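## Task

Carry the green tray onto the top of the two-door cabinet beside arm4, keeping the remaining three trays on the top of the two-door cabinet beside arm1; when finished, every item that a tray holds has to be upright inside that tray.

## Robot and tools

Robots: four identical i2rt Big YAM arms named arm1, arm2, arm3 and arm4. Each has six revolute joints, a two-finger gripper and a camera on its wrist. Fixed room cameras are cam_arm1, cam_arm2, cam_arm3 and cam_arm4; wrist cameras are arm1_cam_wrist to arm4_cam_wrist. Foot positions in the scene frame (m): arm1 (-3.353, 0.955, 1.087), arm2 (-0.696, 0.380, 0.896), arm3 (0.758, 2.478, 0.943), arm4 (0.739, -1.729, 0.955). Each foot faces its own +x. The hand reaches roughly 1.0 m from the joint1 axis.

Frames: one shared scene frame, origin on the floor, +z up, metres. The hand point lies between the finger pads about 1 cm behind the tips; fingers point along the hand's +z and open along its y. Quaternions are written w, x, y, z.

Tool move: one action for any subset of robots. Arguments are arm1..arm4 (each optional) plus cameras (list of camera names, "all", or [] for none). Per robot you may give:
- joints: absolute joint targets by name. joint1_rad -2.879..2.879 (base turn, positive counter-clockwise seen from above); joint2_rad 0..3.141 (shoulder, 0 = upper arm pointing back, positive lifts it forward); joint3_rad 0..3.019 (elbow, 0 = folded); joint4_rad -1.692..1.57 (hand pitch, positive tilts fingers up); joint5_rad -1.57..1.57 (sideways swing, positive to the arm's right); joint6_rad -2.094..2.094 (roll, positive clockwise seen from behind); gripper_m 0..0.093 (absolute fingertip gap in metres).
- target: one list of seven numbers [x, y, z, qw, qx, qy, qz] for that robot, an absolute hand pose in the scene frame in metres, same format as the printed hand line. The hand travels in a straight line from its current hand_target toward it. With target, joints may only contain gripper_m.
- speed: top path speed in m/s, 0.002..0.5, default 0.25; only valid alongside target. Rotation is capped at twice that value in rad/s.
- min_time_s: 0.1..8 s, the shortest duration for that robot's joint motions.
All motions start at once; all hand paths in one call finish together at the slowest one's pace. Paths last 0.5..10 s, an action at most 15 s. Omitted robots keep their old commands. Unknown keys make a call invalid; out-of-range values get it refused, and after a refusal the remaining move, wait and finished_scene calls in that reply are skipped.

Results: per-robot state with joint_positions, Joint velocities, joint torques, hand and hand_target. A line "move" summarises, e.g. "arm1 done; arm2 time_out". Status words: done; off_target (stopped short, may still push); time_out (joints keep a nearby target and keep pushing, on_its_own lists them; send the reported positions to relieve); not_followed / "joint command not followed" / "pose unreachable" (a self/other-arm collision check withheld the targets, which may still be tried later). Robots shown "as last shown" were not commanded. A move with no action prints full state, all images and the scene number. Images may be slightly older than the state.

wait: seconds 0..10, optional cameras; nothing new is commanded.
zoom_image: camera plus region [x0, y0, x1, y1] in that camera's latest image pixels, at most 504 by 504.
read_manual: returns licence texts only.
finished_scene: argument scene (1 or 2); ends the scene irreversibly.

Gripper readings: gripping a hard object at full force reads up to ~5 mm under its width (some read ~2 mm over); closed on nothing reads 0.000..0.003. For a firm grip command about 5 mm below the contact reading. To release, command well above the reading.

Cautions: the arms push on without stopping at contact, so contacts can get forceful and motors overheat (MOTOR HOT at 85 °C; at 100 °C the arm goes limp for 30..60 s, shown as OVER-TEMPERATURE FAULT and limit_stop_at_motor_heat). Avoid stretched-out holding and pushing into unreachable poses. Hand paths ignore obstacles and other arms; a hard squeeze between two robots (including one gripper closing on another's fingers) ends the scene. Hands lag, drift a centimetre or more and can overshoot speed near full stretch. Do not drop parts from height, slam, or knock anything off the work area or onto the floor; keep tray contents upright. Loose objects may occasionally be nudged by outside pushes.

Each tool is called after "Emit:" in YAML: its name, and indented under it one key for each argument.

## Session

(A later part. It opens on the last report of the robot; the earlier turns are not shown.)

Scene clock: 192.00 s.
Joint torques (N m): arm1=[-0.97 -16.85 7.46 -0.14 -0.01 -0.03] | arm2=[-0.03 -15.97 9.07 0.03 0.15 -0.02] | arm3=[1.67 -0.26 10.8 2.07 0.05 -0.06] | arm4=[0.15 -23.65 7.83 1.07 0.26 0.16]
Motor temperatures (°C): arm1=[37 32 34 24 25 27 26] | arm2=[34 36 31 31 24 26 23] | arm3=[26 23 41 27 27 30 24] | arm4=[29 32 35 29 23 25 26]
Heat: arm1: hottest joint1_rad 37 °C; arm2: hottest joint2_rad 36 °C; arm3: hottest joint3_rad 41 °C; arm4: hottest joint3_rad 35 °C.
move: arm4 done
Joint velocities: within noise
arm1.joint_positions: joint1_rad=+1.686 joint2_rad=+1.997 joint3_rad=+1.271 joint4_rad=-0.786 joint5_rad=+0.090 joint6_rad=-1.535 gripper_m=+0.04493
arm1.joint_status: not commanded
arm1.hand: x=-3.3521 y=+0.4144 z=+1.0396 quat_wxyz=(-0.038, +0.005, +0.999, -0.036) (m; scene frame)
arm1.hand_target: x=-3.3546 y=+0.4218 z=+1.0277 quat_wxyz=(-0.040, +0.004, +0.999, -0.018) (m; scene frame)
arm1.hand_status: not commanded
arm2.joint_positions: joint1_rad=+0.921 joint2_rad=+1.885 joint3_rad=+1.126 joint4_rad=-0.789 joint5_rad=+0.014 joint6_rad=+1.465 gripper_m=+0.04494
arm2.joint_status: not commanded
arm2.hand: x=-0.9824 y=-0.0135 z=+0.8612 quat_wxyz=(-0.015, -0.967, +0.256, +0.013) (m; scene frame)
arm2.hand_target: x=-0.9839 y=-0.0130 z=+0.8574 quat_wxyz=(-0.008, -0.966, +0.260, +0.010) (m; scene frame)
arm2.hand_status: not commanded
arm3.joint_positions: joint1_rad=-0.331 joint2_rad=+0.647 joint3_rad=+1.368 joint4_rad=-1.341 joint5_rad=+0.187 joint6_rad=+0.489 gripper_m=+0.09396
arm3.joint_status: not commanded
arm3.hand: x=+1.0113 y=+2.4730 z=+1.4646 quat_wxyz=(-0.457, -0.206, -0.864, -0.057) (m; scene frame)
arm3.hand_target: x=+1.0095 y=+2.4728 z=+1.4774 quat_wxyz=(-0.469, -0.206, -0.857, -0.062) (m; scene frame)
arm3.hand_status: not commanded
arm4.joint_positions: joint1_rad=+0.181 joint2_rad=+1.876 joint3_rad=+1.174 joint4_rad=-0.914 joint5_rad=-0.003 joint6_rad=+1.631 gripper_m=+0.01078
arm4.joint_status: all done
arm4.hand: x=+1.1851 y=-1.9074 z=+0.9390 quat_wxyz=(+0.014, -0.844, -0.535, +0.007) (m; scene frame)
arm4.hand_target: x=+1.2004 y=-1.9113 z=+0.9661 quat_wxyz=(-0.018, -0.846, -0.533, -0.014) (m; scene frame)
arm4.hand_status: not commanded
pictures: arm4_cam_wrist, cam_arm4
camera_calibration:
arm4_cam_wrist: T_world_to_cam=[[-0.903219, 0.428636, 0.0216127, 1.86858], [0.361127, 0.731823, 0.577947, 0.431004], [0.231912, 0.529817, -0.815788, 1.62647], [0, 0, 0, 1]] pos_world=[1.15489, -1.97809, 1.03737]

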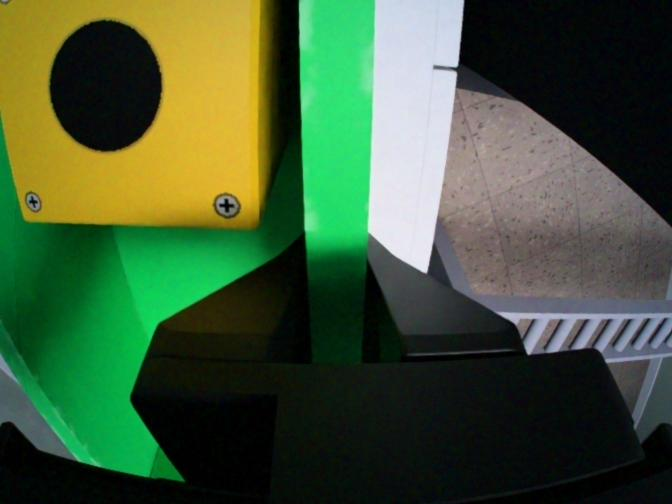

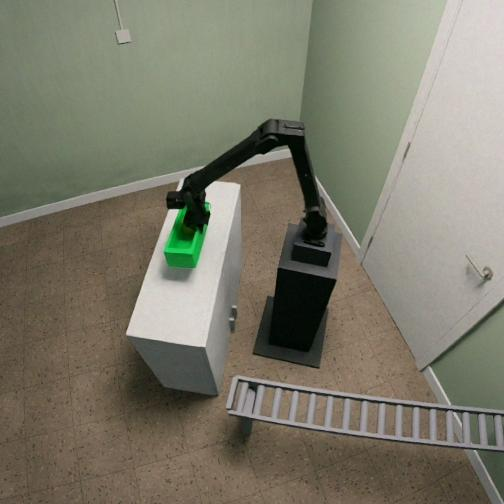

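Emit:
move:
  arm4: {"joints": {"joint2_rad": 1.984, "joint3_rad": 1.126, "joint4_rad": -0.684, "joint5_rad": 0.064}, "min_time_s": 1.2}
  cameras: ["arm4_cam_wrist", "cam_arm4"]

Emit:
zoom_image:
  camera: "cam_arm4"
  region: [120, 160, 260, 300]

Scene clock: 195.57 s.
Joint torques (N m): arm1=[-0.73 -16.15 7.58 -0.08 -0.01 -0.02] | arm2=[0.26 -15.79 9.07 -0.01 0.16 -0.01] | arm3=[1.85 -0.21 10.67 2 0.07 -0.05] | arm4=[0.21 -21.54 6.53 1.2 0.55 0.16]
Motor temperatures (°C): arm1=[37 32 34 24 25 27 26] | arm2=[34 36 31 31 24 26 23] | arm3=[26 23 41 27 27 30 24] | arm4=[29 32 35 29 23 25 26]
Heat: arm1: hottest joint1_rad 37 °C; arm2: hottest joint2_rad 36 °C; arm3: hottest joint3_rad 41 °C; arm4: hottest joint3_rad 35 °C.
move: arm4 done
Joint velocities: within noise
arm1, arm2, arm3: as last shown
arm4.joint_positions: joint1_rad=+0.181 joint2_rad=+2.006 joint3_rad=+1.116 joint4_rad=-0.700 joint5_rad=+0.055 joint6_rad=+1.631 gripper_m=+0.01078
arm4.joint_status: all done
arm4.hand: x=+1.1807 y=-1.9166 z=+0.8629 quat_wxyz=(-0.014, -0.844, -0.535, +0.023) (m; scene frame)
arm4.hand_target: x=+1.1942 y=-1.9208 z=+0.8759 quat_wxyz=(-0.036, -0.846, -0.532, +0.013) (m; scene frame)
arm4.hand_status: not commanded
pictures: arm4_cam_wrist, cam_arm4
camera_calibration:
arm4_cam_wrist: T_world_to_cam=[[-0.903676, 0.428129, -0.00866961, 1.89583], [0.358728, 0.767934, 0.530652, 0.596202], [0.233845, 0.476428, -0.847545, 1.49308], [0, 0, 0, 1]] pos_world=[1.1502, -1.98085, 0.965509]

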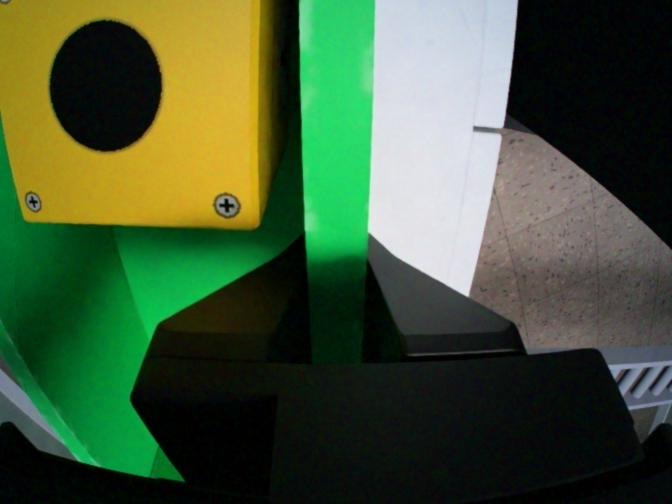

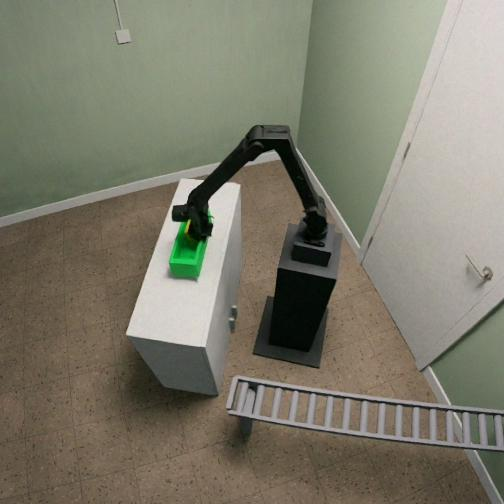

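Scaled by 3.600 from the camera's 504x504 image, which has a finer 720x720 frame.

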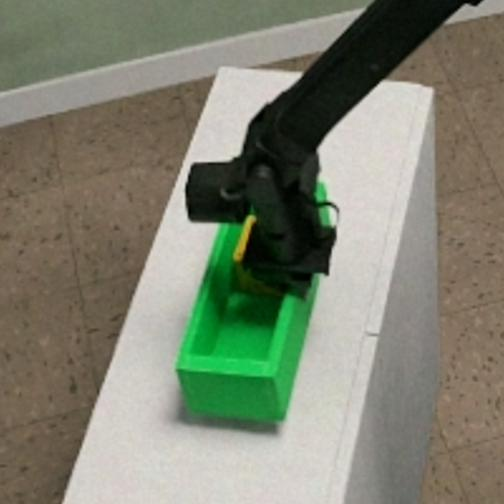

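Emit:
move:
  arm4: {"joints": {"joint2_rad": 2.022, "joint4_rad": -0.648}, "min_time_s": 0.9}
  cameras: ["arm4_cam_wrist", "cam_arm4"]

Emit:
zoom_image:
  camera: "cam_arm4"
  region: [120, 160, 260, 300]

Scene clock: 197.37 s.
Joint torques (N m): arm1=[-0.67 -16.73 7.57 -0.14 -0.01 -0.04] | arm2=[0.21 -15.79 9.11 0.01 0.15 -0.02] | arm3=[1.61 -0.32 10.77 2.03 0.06 -0.07] | arm4=[0.09 -21.54 6.3 1.22 0.55 0.17]
Motor temperatures (°C): arm1=[37 32 34 24 25 27 26] | arm2=[34 36 31 31 24 26 23] | arm3=[26 23 41 27 27 30 24] | arm4=[29 32 35 29 23 25 26]
Heat: arm1: hottest joint1_rad 37 °C; arm2: hottest joint2_rad 36 °C; arm3: hottest joint3_rad 41 °C; arm4: hottest joint3_rad 35 °C.
move: arm4 done
Joint velocities: within noise
arm1, arm2, arm3: as last shown
arm4.joint_positions: joint1_rad=+0.181 joint2_rad=+2.041 joint3_rad=+1.116 joint4_rad=-0.664 joint5_rad=+0.055 joint6_rad=+1.631 gripper_m=+0.01078
arm4.joint_status: all done
arm4.hand: x=+1.1815 y=-1.9169 z=+0.8469 quat_wxyz=(-0.015, -0.844, -0.535, +0.023) (m; scene frame)
arm4.hand_target: x=+1.1948 y=-1.9210 z=+0.8582 quat_wxyz=(-0.036, -0.846, -0.532, +0.013) (m; scene frame)
arm4.hand_status: not commanded
pictures: arm4_cam_wrist, cam_arm4
camera_calibration:
arm4_cam_wrist: T_world_to_cam=[[-0.903666, 0.428125, -0.00983737, 1.89755], [0.358164, 0.768189, 0.530664, 0.605869], [0.234747, 0.47602, -0.847525, 1.47754], [0, 0, 0, 1]] pos_world=[1.1509, -1.98115, 0.949409]

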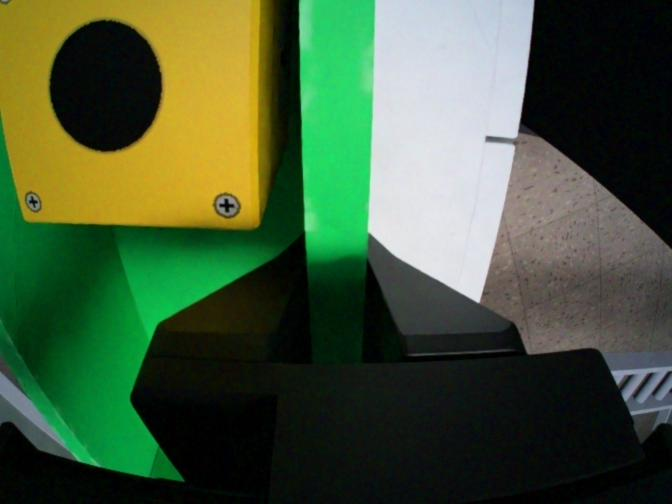

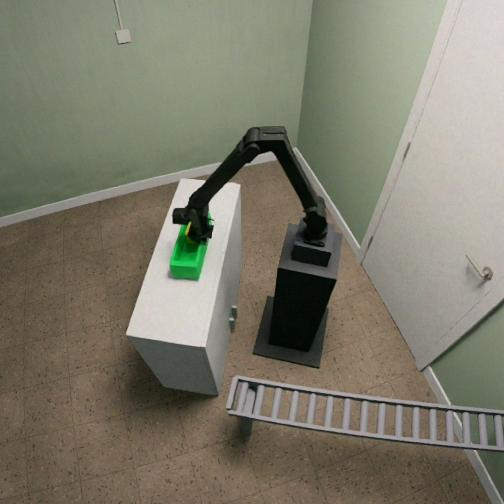

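Scaled by 3.600 from the camera's 504x504 image, which has a finer 720x720 frame.

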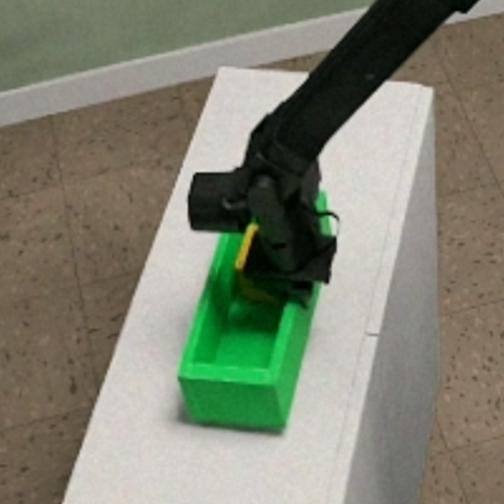

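Emit:
move:
  arm4: {"joints": {"joint2_rad": 2.060, "joint4_rad": -0.612}, "min_time_s": 0.9}
  cameras: ["arm4_cam_wrist", "cam_arm4"]

Emit:
zoom_image:
  camera: "cam_arm4"
  region: [120, 160, 260, 300]

Scene clock: 199.03 s.
Joint torques (N m): arm1=[-1.2 -16.67 7.53 -0.06 -0.03 -0.04] | arm2=[0.32 -15.85 9.09 0.03 0.15 -0.02] | arm3=[1.67 -0.26 10.7 2.1 0.09 -0.05] | arm4=[0.09 -21.25 6.06 1.21 0.42 0.16]
Motor temperatures (°C): arm1=[37 32 34 24 25 27 26] | arm2=[34 36 31 31 24 26 23] | arm3=[26 23 41 27 27 30 24] | arm4=[29 32 35 29 23 25 26]
Heat: arm1: hottest joint1_rad 37 °C; arm2: hottest joint2_rad 36 °C; arm3: hottest joint3_rad 41 °C; arm4: hottest joint3_rad 35 °C.
move: arm4 done
Joint velocities: within noise
arm1, arm2, arm3: as last shown
arm4.joint_positions: joint1_rad=+0.181 joint2_rad=+2.073 joint3_rad=+1.116 joint4_rad=-0.628 joint5_rad=+0.058 joint6_rad=+1.631 gripper_m=+0.01078
arm4.joint_status: all done
arm4.hand: x=+1.1822 y=-1.9178 z=+0.8319 quat_wxyz=(-0.017, -0.844, -0.535, +0.023) (m; scene frame)
arm4.hand_target: x=+1.1948 y=-1.9211 z=+0.8405 quat_wxyz=(-0.035, -0.846, -0.532, +0.014) (m; scene frame)
arm4.hand_status: not commanded
pictures: arm4_cam_wrist, cam_arm4
camera_calibration:
arm4_cam_wrist: T_world_to_cam=[[-0.903468, 0.428432, -0.0138193, 1.90213], [0.357206, 0.770306, 0.528236, 0.621366], [0.236958, 0.472308, -0.848985, 1.45662], [0, 0, 0, 1]] pos_world=[1.1514, -1.98155, 0.934711]

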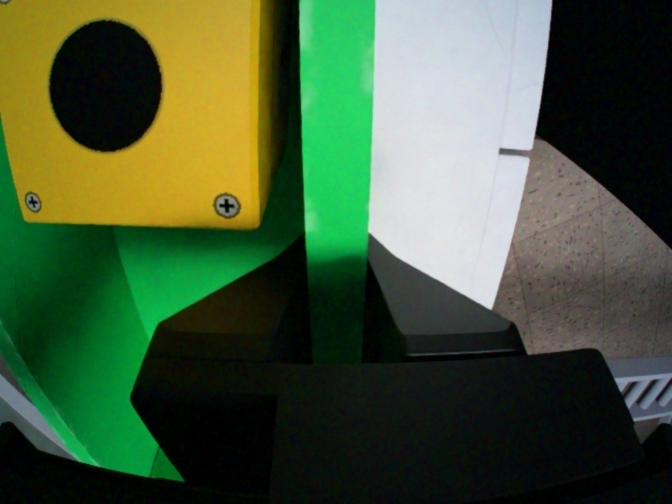

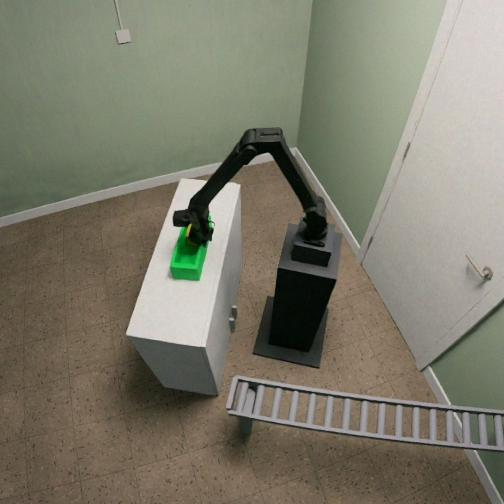

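Scaled by 3.600 from the camera's 504x504 image, which has a finer 720x720 frame.

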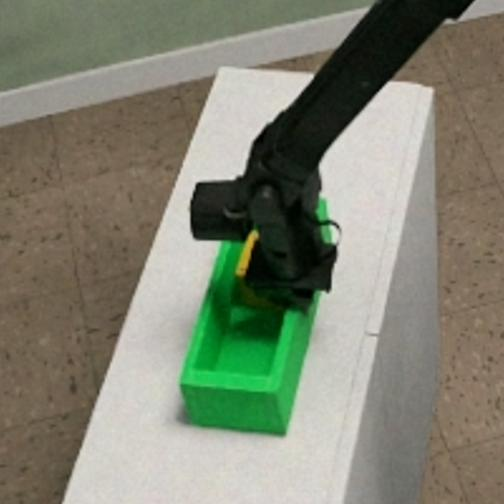

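Emit:
move:
  arm4: {"joints": {"joint2_rad": 2.085, "joint4_rad": -0.606}, "min_time_s": 0.7}
  cameras: ["arm4_cam_wrist", "cam_arm4"]

Emit:
zoom_image:
  camera: "cam_arm4"
  region: [120, 160, 260, 300]

Scene clock: 200.40 s.
Joint torques (N m): arm1=[-0.91 -16.79 7.42 -0.16 -0.02 -0.06] | arm2=[0.26 -15.97 9.1 -0.01 0.15 -0.01] | arm3=[2.02 -0.26 10.66 2.06 0.08 -0.06] | arm4=[0.03 -19.6 6.05 1.1 0.15 0.16]
Motor temperatures (°C): arm1=[37 32 34 24 25 27 26] | arm2=[34 36 31 31 24 26 23] | arm3=[26 23 41 27 27 30 24] | arm4=[29 32 35 29 23 25 26]
Heat: arm1: hottest joint1_rad 37 °C; arm2: hottest joint2_rad 36 °C; arm3: hottest joint3_rad 41 °C; arm4: hottest joint3_rad 35 °C.
move: arm4 done
Joint velocities: within noise
arm1, arm2, arm3: as last shown
arm4.joint_positions: joint1_rad=+0.182 joint2_rad=+2.080 joint3_rad=+1.116 joint4_rad=-0.618 joint5_rad=+0.064 joint6_rad=+1.632 gripper_m=+0.01078
arm4.joint_status: all done
arm4.hand: x=+1.1828 y=-1.9185 z=+0.8290 quat_wxyz=(-0.020, -0.844, -0.535, +0.025) (m; scene frame)
arm4.hand_target: x=+1.1904 y=-1.9193 z=+0.8288 quat_wxyz=(-0.027, -0.846, -0.532, +0.019) (m; scene frame)
arm4.hand_status: not commanded
pictures: arm4_cam_wrist, cam_arm4
camera_calibration:
arm4_cam_wrist: T_world_to_cam=[[-0.903427, 0.428375, -0.0177316, 1.90599], [0.356708, 0.773944, 0.523231, 0.635071], [0.237862, 0.466376, -0.852007, 1.44448], [0, 0, 0, 1]] pos_world=[1.1518, -1.98166, 0.932216]

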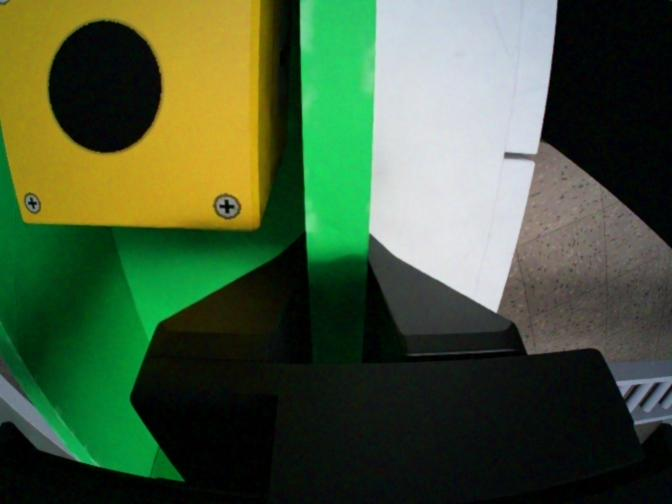

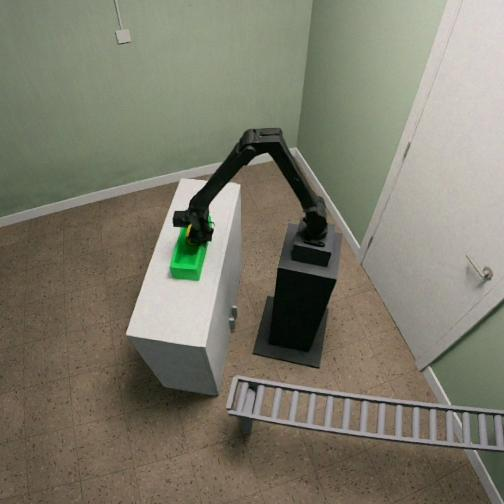

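Scaled by 3.600 from the camera's 504x504 image, which has a finer 720x720 frame.

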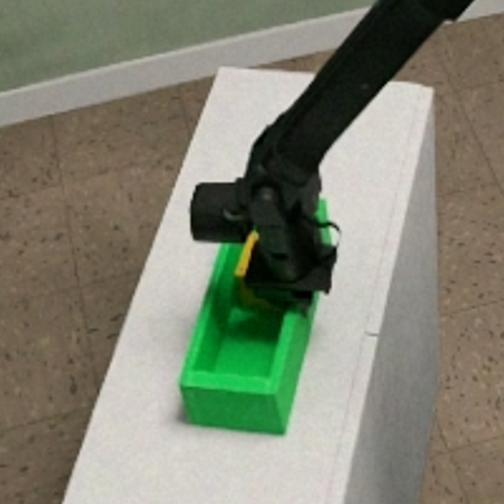

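Emit:
move:
  arm4: {"joints": {"joint2_rad": 2.108, "joint4_rad": -0.604, "joint5_rad": 0.060}, "min_time_s": 0.6}
  cameras: []

Emit:
move:
  arm4: {"joints": {"gripper_m": 0.030}}
  cameras: ["arm4_cam_wrist", "cam_arm4"]

Scene clock: 201.77 s.
Joint torques (N m): arm1=[-0.73 -16.73 7.46 -0.17 -0.02 -0.03] | arm2=[0.26 -15.74 9.1 -0.01 0.15 -0.01] | arm3=[1.61 -0.44 10.73 2.07 0.07 -0.05] | arm4=[0.09 -17.67 6.04 1.06 -0.03 0.14]
Motor temperatures (°C): arm1=[37 32 34 24 25 27 26] | arm2=[34 36 31 31 24 26 23] | arm3=[26 23 41 27 27 30 24] | arm4=[29 32 35 29 23 25 26]
Heat: arm1: hottest joint1_rad 37 °C; arm2: hottest joint2_rad 36 °C; arm3: hottest joint3_rad 41 °C; arm4: hottest joint3_rad 35 °C.
move: arm4 done
Joint velocities: within noise
arm1, arm2, arm3: as last shown
arm4.joint_positions: joint1_rad=+0.182 joint2_rad=+2.083 joint3_rad=+1.116 joint4_rad=-0.616 joint5_rad=+0.064 joint6_rad=+1.633 gripper_m=+0.01078
arm4.joint_status: all done
arm4.hand: x=+1.1826 y=-1.9185 z=+0.8276 quat_wxyz=(-0.020, -0.844, -0.535, +0.025) (m; scene frame)
arm4.hand_target: x=+1.1853 y=-1.9166 z=+0.8178 quat_wxyz=(-0.017, -0.846, -0.533, +0.024) (m; scene frame)
arm4.hand_status: not commanded
pictures: none
No camera images: "cameras" was empty.

Scene clock: 202.40 s.
Joint torques (N m): arm1=[-0.62 -16.67 7.43 -0.08 -0.02 -0.06] | arm2=[0.32 -15.79 9.09 -0.02 0.15 -0.01] | arm3=[1.67 -0.32 10.73 1.99 0.08 -0.09] | arm4=[-0.03 -18.43 6 0.98 0.07 0.14]
Motor temperatures (°C): arm1=[37 32 34 24 25 27 26] | arm2=[34 36 31 31 24 26 23] | arm3=[26 23 41 27 27 30 24] | arm4=[29 32 35 29 23 25 26]
Heat: arm1: hottest joint1_rad 37 °C; arm2: hottest joint2_rad 36 °C; arm3: hottest joint3_rad 41 °C; arm4: hottest joint3_rad 35 °C.
move: arm4 done
Joint velocities: within noise
arm1, arm2, arm3: as last shown
arm4.joint_positions: joint1_rad=+0.182 joint2_rad=+2.091 joint3_rad=+1.116 joint4_rad=-0.614 joint5_rad=+0.063 joint6_rad=+1.633 gripper_m=+0.02989
arm4.joint_status: all done
arm4.hand: x=+1.1810 y=-1.9175 z=+0.8235 quat_wxyz=(-0.017, -0.844, -0.535, +0.026) (m; scene frame)
arm4.hand_target: x=+1.1852 y=-1.9166 z=+0.8178 quat_wxyz=(-0.017, -0.846, -0.533, +0.024) (m; scene frame)
arm4.hand_status: not commanded
pictures: arm4_cam_wrist, cam_arm4
camera_calibration:
arm4_cam_wrist: T_world_to_cam=[[-0.903071, 0.429376, -0.00998422, 1.89889], [0.360854, 0.77115, 0.524511, 0.626397], [0.232912, 0.470068, -0.851345, 1.45206], [0, 0, 0, 1]] pos_world=[1.15059, -1.98095, 0.926614]

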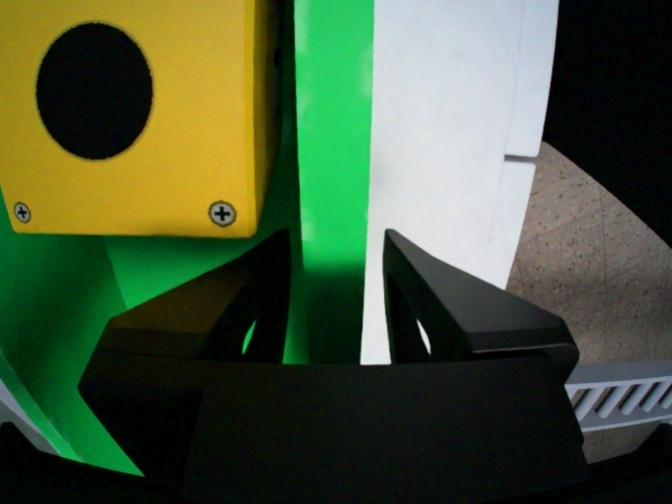

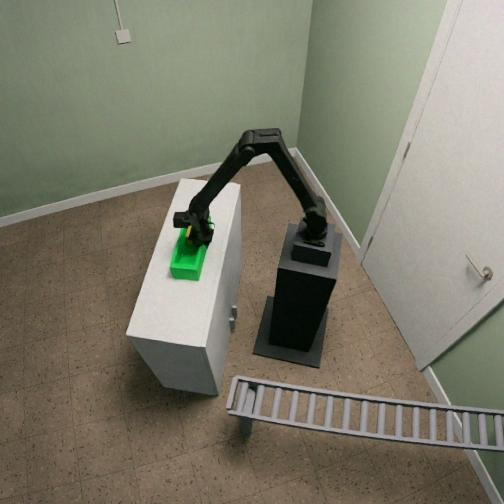

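Emit:
move:
  arm4: {"joints": {"joint2_rad": 1.80, "joint4_rad": -0.915, "gripper_m": 0.05}, "min_time_s": 1.2}
  cameras: ["arm4_cam_wrist", "cam_arm4", "cam_arm1"]

Emit:
zoom_image:
  camera: "cam_arm4"
  region: [120, 160, 260, 300]

Emit:
zoom_image:
  camera: "cam_arm1"
  region: [220, 180, 440, 290]

Scene clock: 204.87 s.
Joint torques (N m): arm1=[-0.97 -16.56 7.49 -0.05 -0.04 -0.04] | arm2=[0.32 -15.91 9.05 0.02 0.16 -0.01] | arm3=[1.9 -0.38 10.82 2.02 0.09 -0.05] | arm4=[-0.03 -17.85 7.97 0.16 0.08 0.14]
Motor temperatures (°C): arm1=[37 32 34 24 25 27 26] | arm2=[34 36 31 30 24 26 23] | arm3=[26 23 41 27 27 30 24] | arm4=[29 32 35 29 23 25 26]
Heat: arm1: hottest joint1_rad 37 °C; arm2: hottest joint2_rad 36 °C; arm3: hottest joint3_rad 41 °C; arm4: hottest joint3_rad 35 °C.
move: arm4 done
Joint velocities: within noise
arm1, arm2, arm3: as last shown
arm4.joint_positions: joint1_rad=+0.182 joint2_rad=+1.800 joint3_rad=+1.116 joint4_rad=-0.906 joint5_rad=+0.062 joint6_rad=+1.633 gripper_m=+0.04990
arm4.joint_status: all done
arm4.hand: x=+1.1666 y=-1.9117 z=+0.9568 quat_wxyz=(-0.016, -0.844, -0.535, +0.026) (m; scene frame)
arm4.hand_target: x=+1.1700 y=-1.9106 z=+0.9598 quat_wxyz=(-0.016, -0.846, -0.533, +0.025) (m; scene frame)
arm4.hand_status: not commanded
pictures: arm4_cam_wrist, cam_arm1, cam_arm4
camera_calibration:
arm4_cam_wrist: T_world_to_cam=[[-0.903055, 0.429432, -0.00889916, 1.8838], [0.36134, 0.770739, 0.524781, 0.555594], [0.232217, 0.47069, -0.851191, 1.56806], [0, 0, 0, 1]] pos_world=[1.13629, -1.97525, 1.05991]

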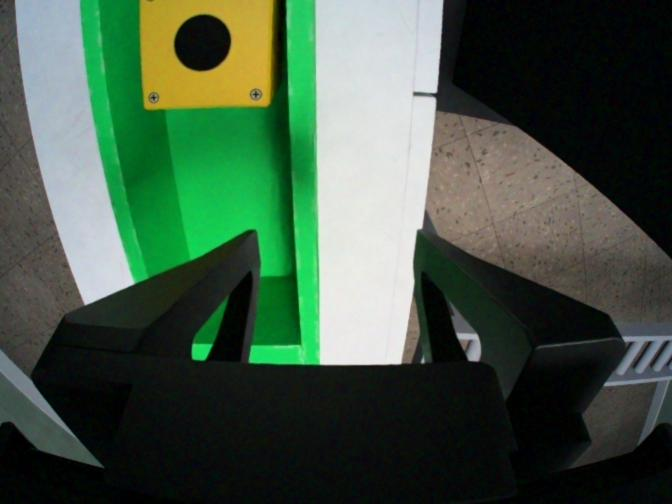

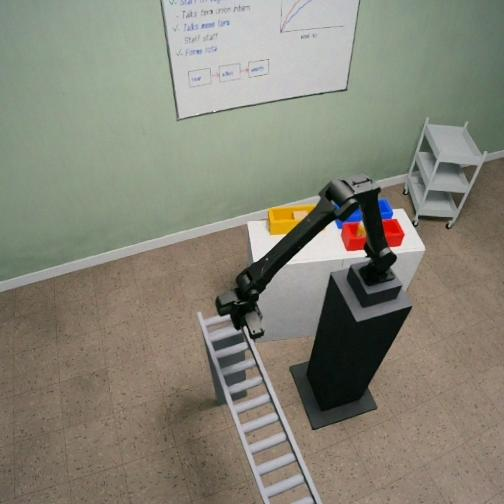

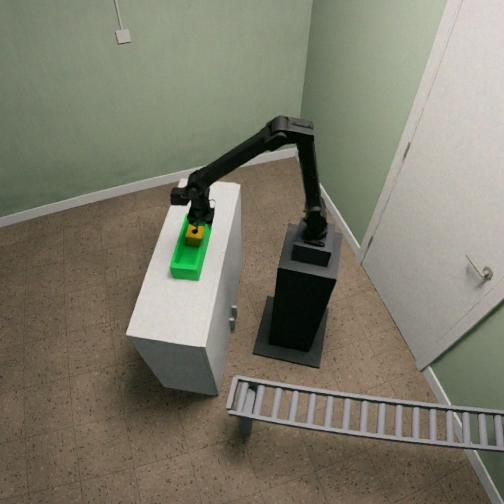

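Scaled by 3.600 from the camera's 504x504 image, which has a finer 720x720 frame.

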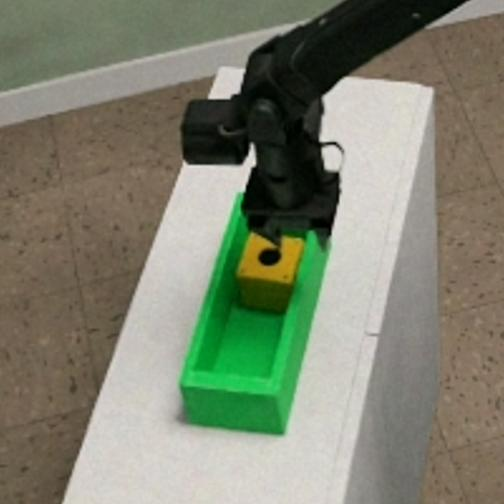

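Scaled by 2.291 from the camera's 504x504 image, which has a finer 720x720 frame.

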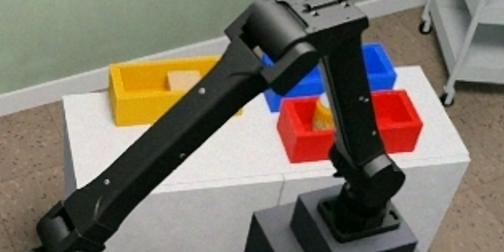

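Emit:
move:
  cameras: ["cam_arm2", "cam_arm1", "arm1_cam_wrist"]

Emit:
zoom_image:
  camera: "cam_arm2"
  region: [70, 40, 210, 140]

Emit:
zoom_image:
  camera: "cam_arm1"
  region: [310, 180, 430, 270]

Scene clock: 206.53 s.
Joint torques (N m): arm1=[-0.62 -16.85 7.51 -0.08 -0.01 -0.05] | arm2=[0.09 -15.79 9.13 0.01 0.15 -0.01] | arm3=[2.02 -0.21 10.69 2.06 0.08 -0.04] | arm4=[0.03 -17.9 7.95 0.17 0.07 0.13]
Motor temperatures (°C): arm1=[37 32 34 24 25 27 26] | arm2=[34 36 31 30 24 26 23] | arm3=[26 23 41 27 27 30 24] | arm4=[29 32 35 29 23 25 26]
Heat: arm1: hottest joint1_rad 37 °C; arm2: hottest joint2_rad 36 °C; arm3: hottest joint3_rad 41 °C; arm4: hottest joint3_rad 35 °C.
Joint velocities: within noise
arm1.joint_positions: joint1_rad=+1.686 joint2_rad=+1.997 joint3_rad=+1.271 joint4_rad=-0.786 joint5_rad=+0.090 joint6_rad=-1.535 gripper_m=+0.04493
arm1.joint_status: not commanded
arm1.hand: x=-3.3521 y=+0.4144 z=+1.0396 quat_wxyz=(-0.038, +0.005, +0.999, -0.036) (m; scene frame)
arm1.hand_target: x=-3.3546 y=+0.4218 z=+1.0277 quat_wxyz=(-0.040, +0.004, +0.999, -0.018) (m; scene frame)
arm1.hand_status: not commanded
arm2.joint_positions: joint1_rad=+0.921 joint2_rad=+1.885 joint3_rad=+1.126 joint4_rad=-0.789 joint5_rad=+0.014 joint6_rad=+1.465 gripper_m=+0.04494
arm2.joint_status: not commanded
arm2.hand: x=-0.9824 y=-0.0135 z=+0.8612 quat_wxyz=(-0.015, -0.967, +0.256, +0.013) (m; scene frame)
arm2.hand_target: x=-0.9839 y=-0.0130 z=+0.8574 quat_wxyz=(-0.008, -0.966, +0.260, +0.010) (m; scene frame)
arm2.hand_status: not commanded
arm3.joint_positions: joint1_rad=-0.331 joint2_rad=+0.647 joint3_rad=+1.368 joint4_rad=-1.341 joint5_rad=+0.187 joint6_rad=+0.489 gripper_m=+0.09396
arm3.joint_status: not commanded
arm3.hand: x=+1.0113 y=+2.4730 z=+1.4646 quat_wxyz=(-0.457, -0.206, -0.864, -0.057) (m; scene frame)
arm3.hand_target: x=+1.0095 y=+2.4728 z=+1.4774 quat_wxyz=(-0.469, -0.206, -0.857, -0.062) (m; scene frame)
arm3.hand_status: not commanded
arm4.joint_positions: joint1_rad=+0.182 joint2_rad=+1.800 joint3_rad=+1.116 joint4_rad=-0.906 joint5_rad=+0.062 joint6_rad=+1.633 gripper_m=+0.04990
arm4.joint_status: all done
arm4.hand: x=+1.1666 y=-1.9117 z=+0.9568 quat_wxyz=(-0.016, -0.844, -0.535, +0.026) (m; scene frame)
arm4.hand_target: x=+1.1700 y=-1.9106 z=+0.9598 quat_wxyz=(-0.016, -0.846, -0.533, +0.025) (m; scene frame)
arm4.hand_status: not commanded
pictures: arm1_cam_wrist, cam_arm1, cam_arm2
camera_calibration:
arm1_cam_wrist: T_world_to_cam=[[-0.0117795, -0.996686, 0.0804826, 0.288608], [-0.748273, 0.0621767, 0.66047, -3.21717], [-0.663286, -0.0524429, -0.746526, -1.29998], [0, 0, 0, 1]] pos_world=[-3.26618, 0.41951, 1.13115]

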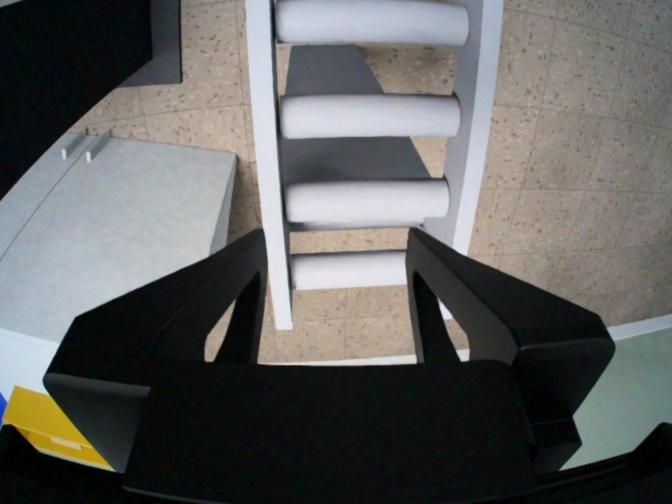

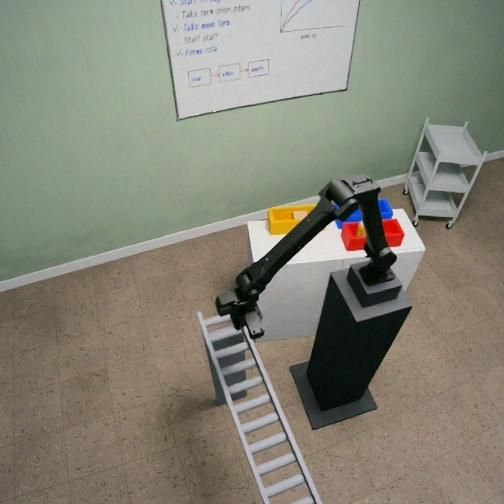

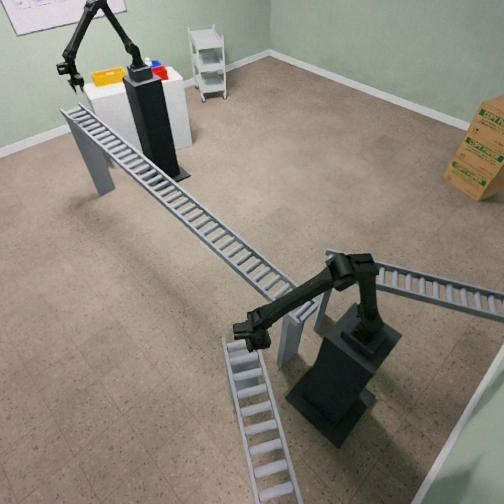

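Scaled by 3.600 from the camera's 504x504 image, which has a finer 720x720 frame.

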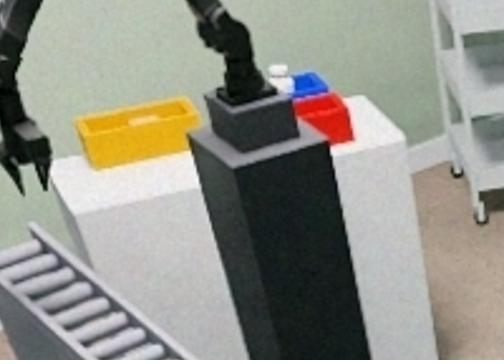

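Scaled by 4.200 from the camera's 504x504 image, which has a finer 720x720 frame.

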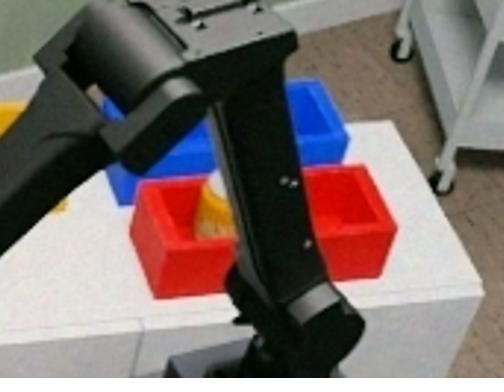

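Emit:
finished_scene:
  scene: 1

The scene is finished: the task was done.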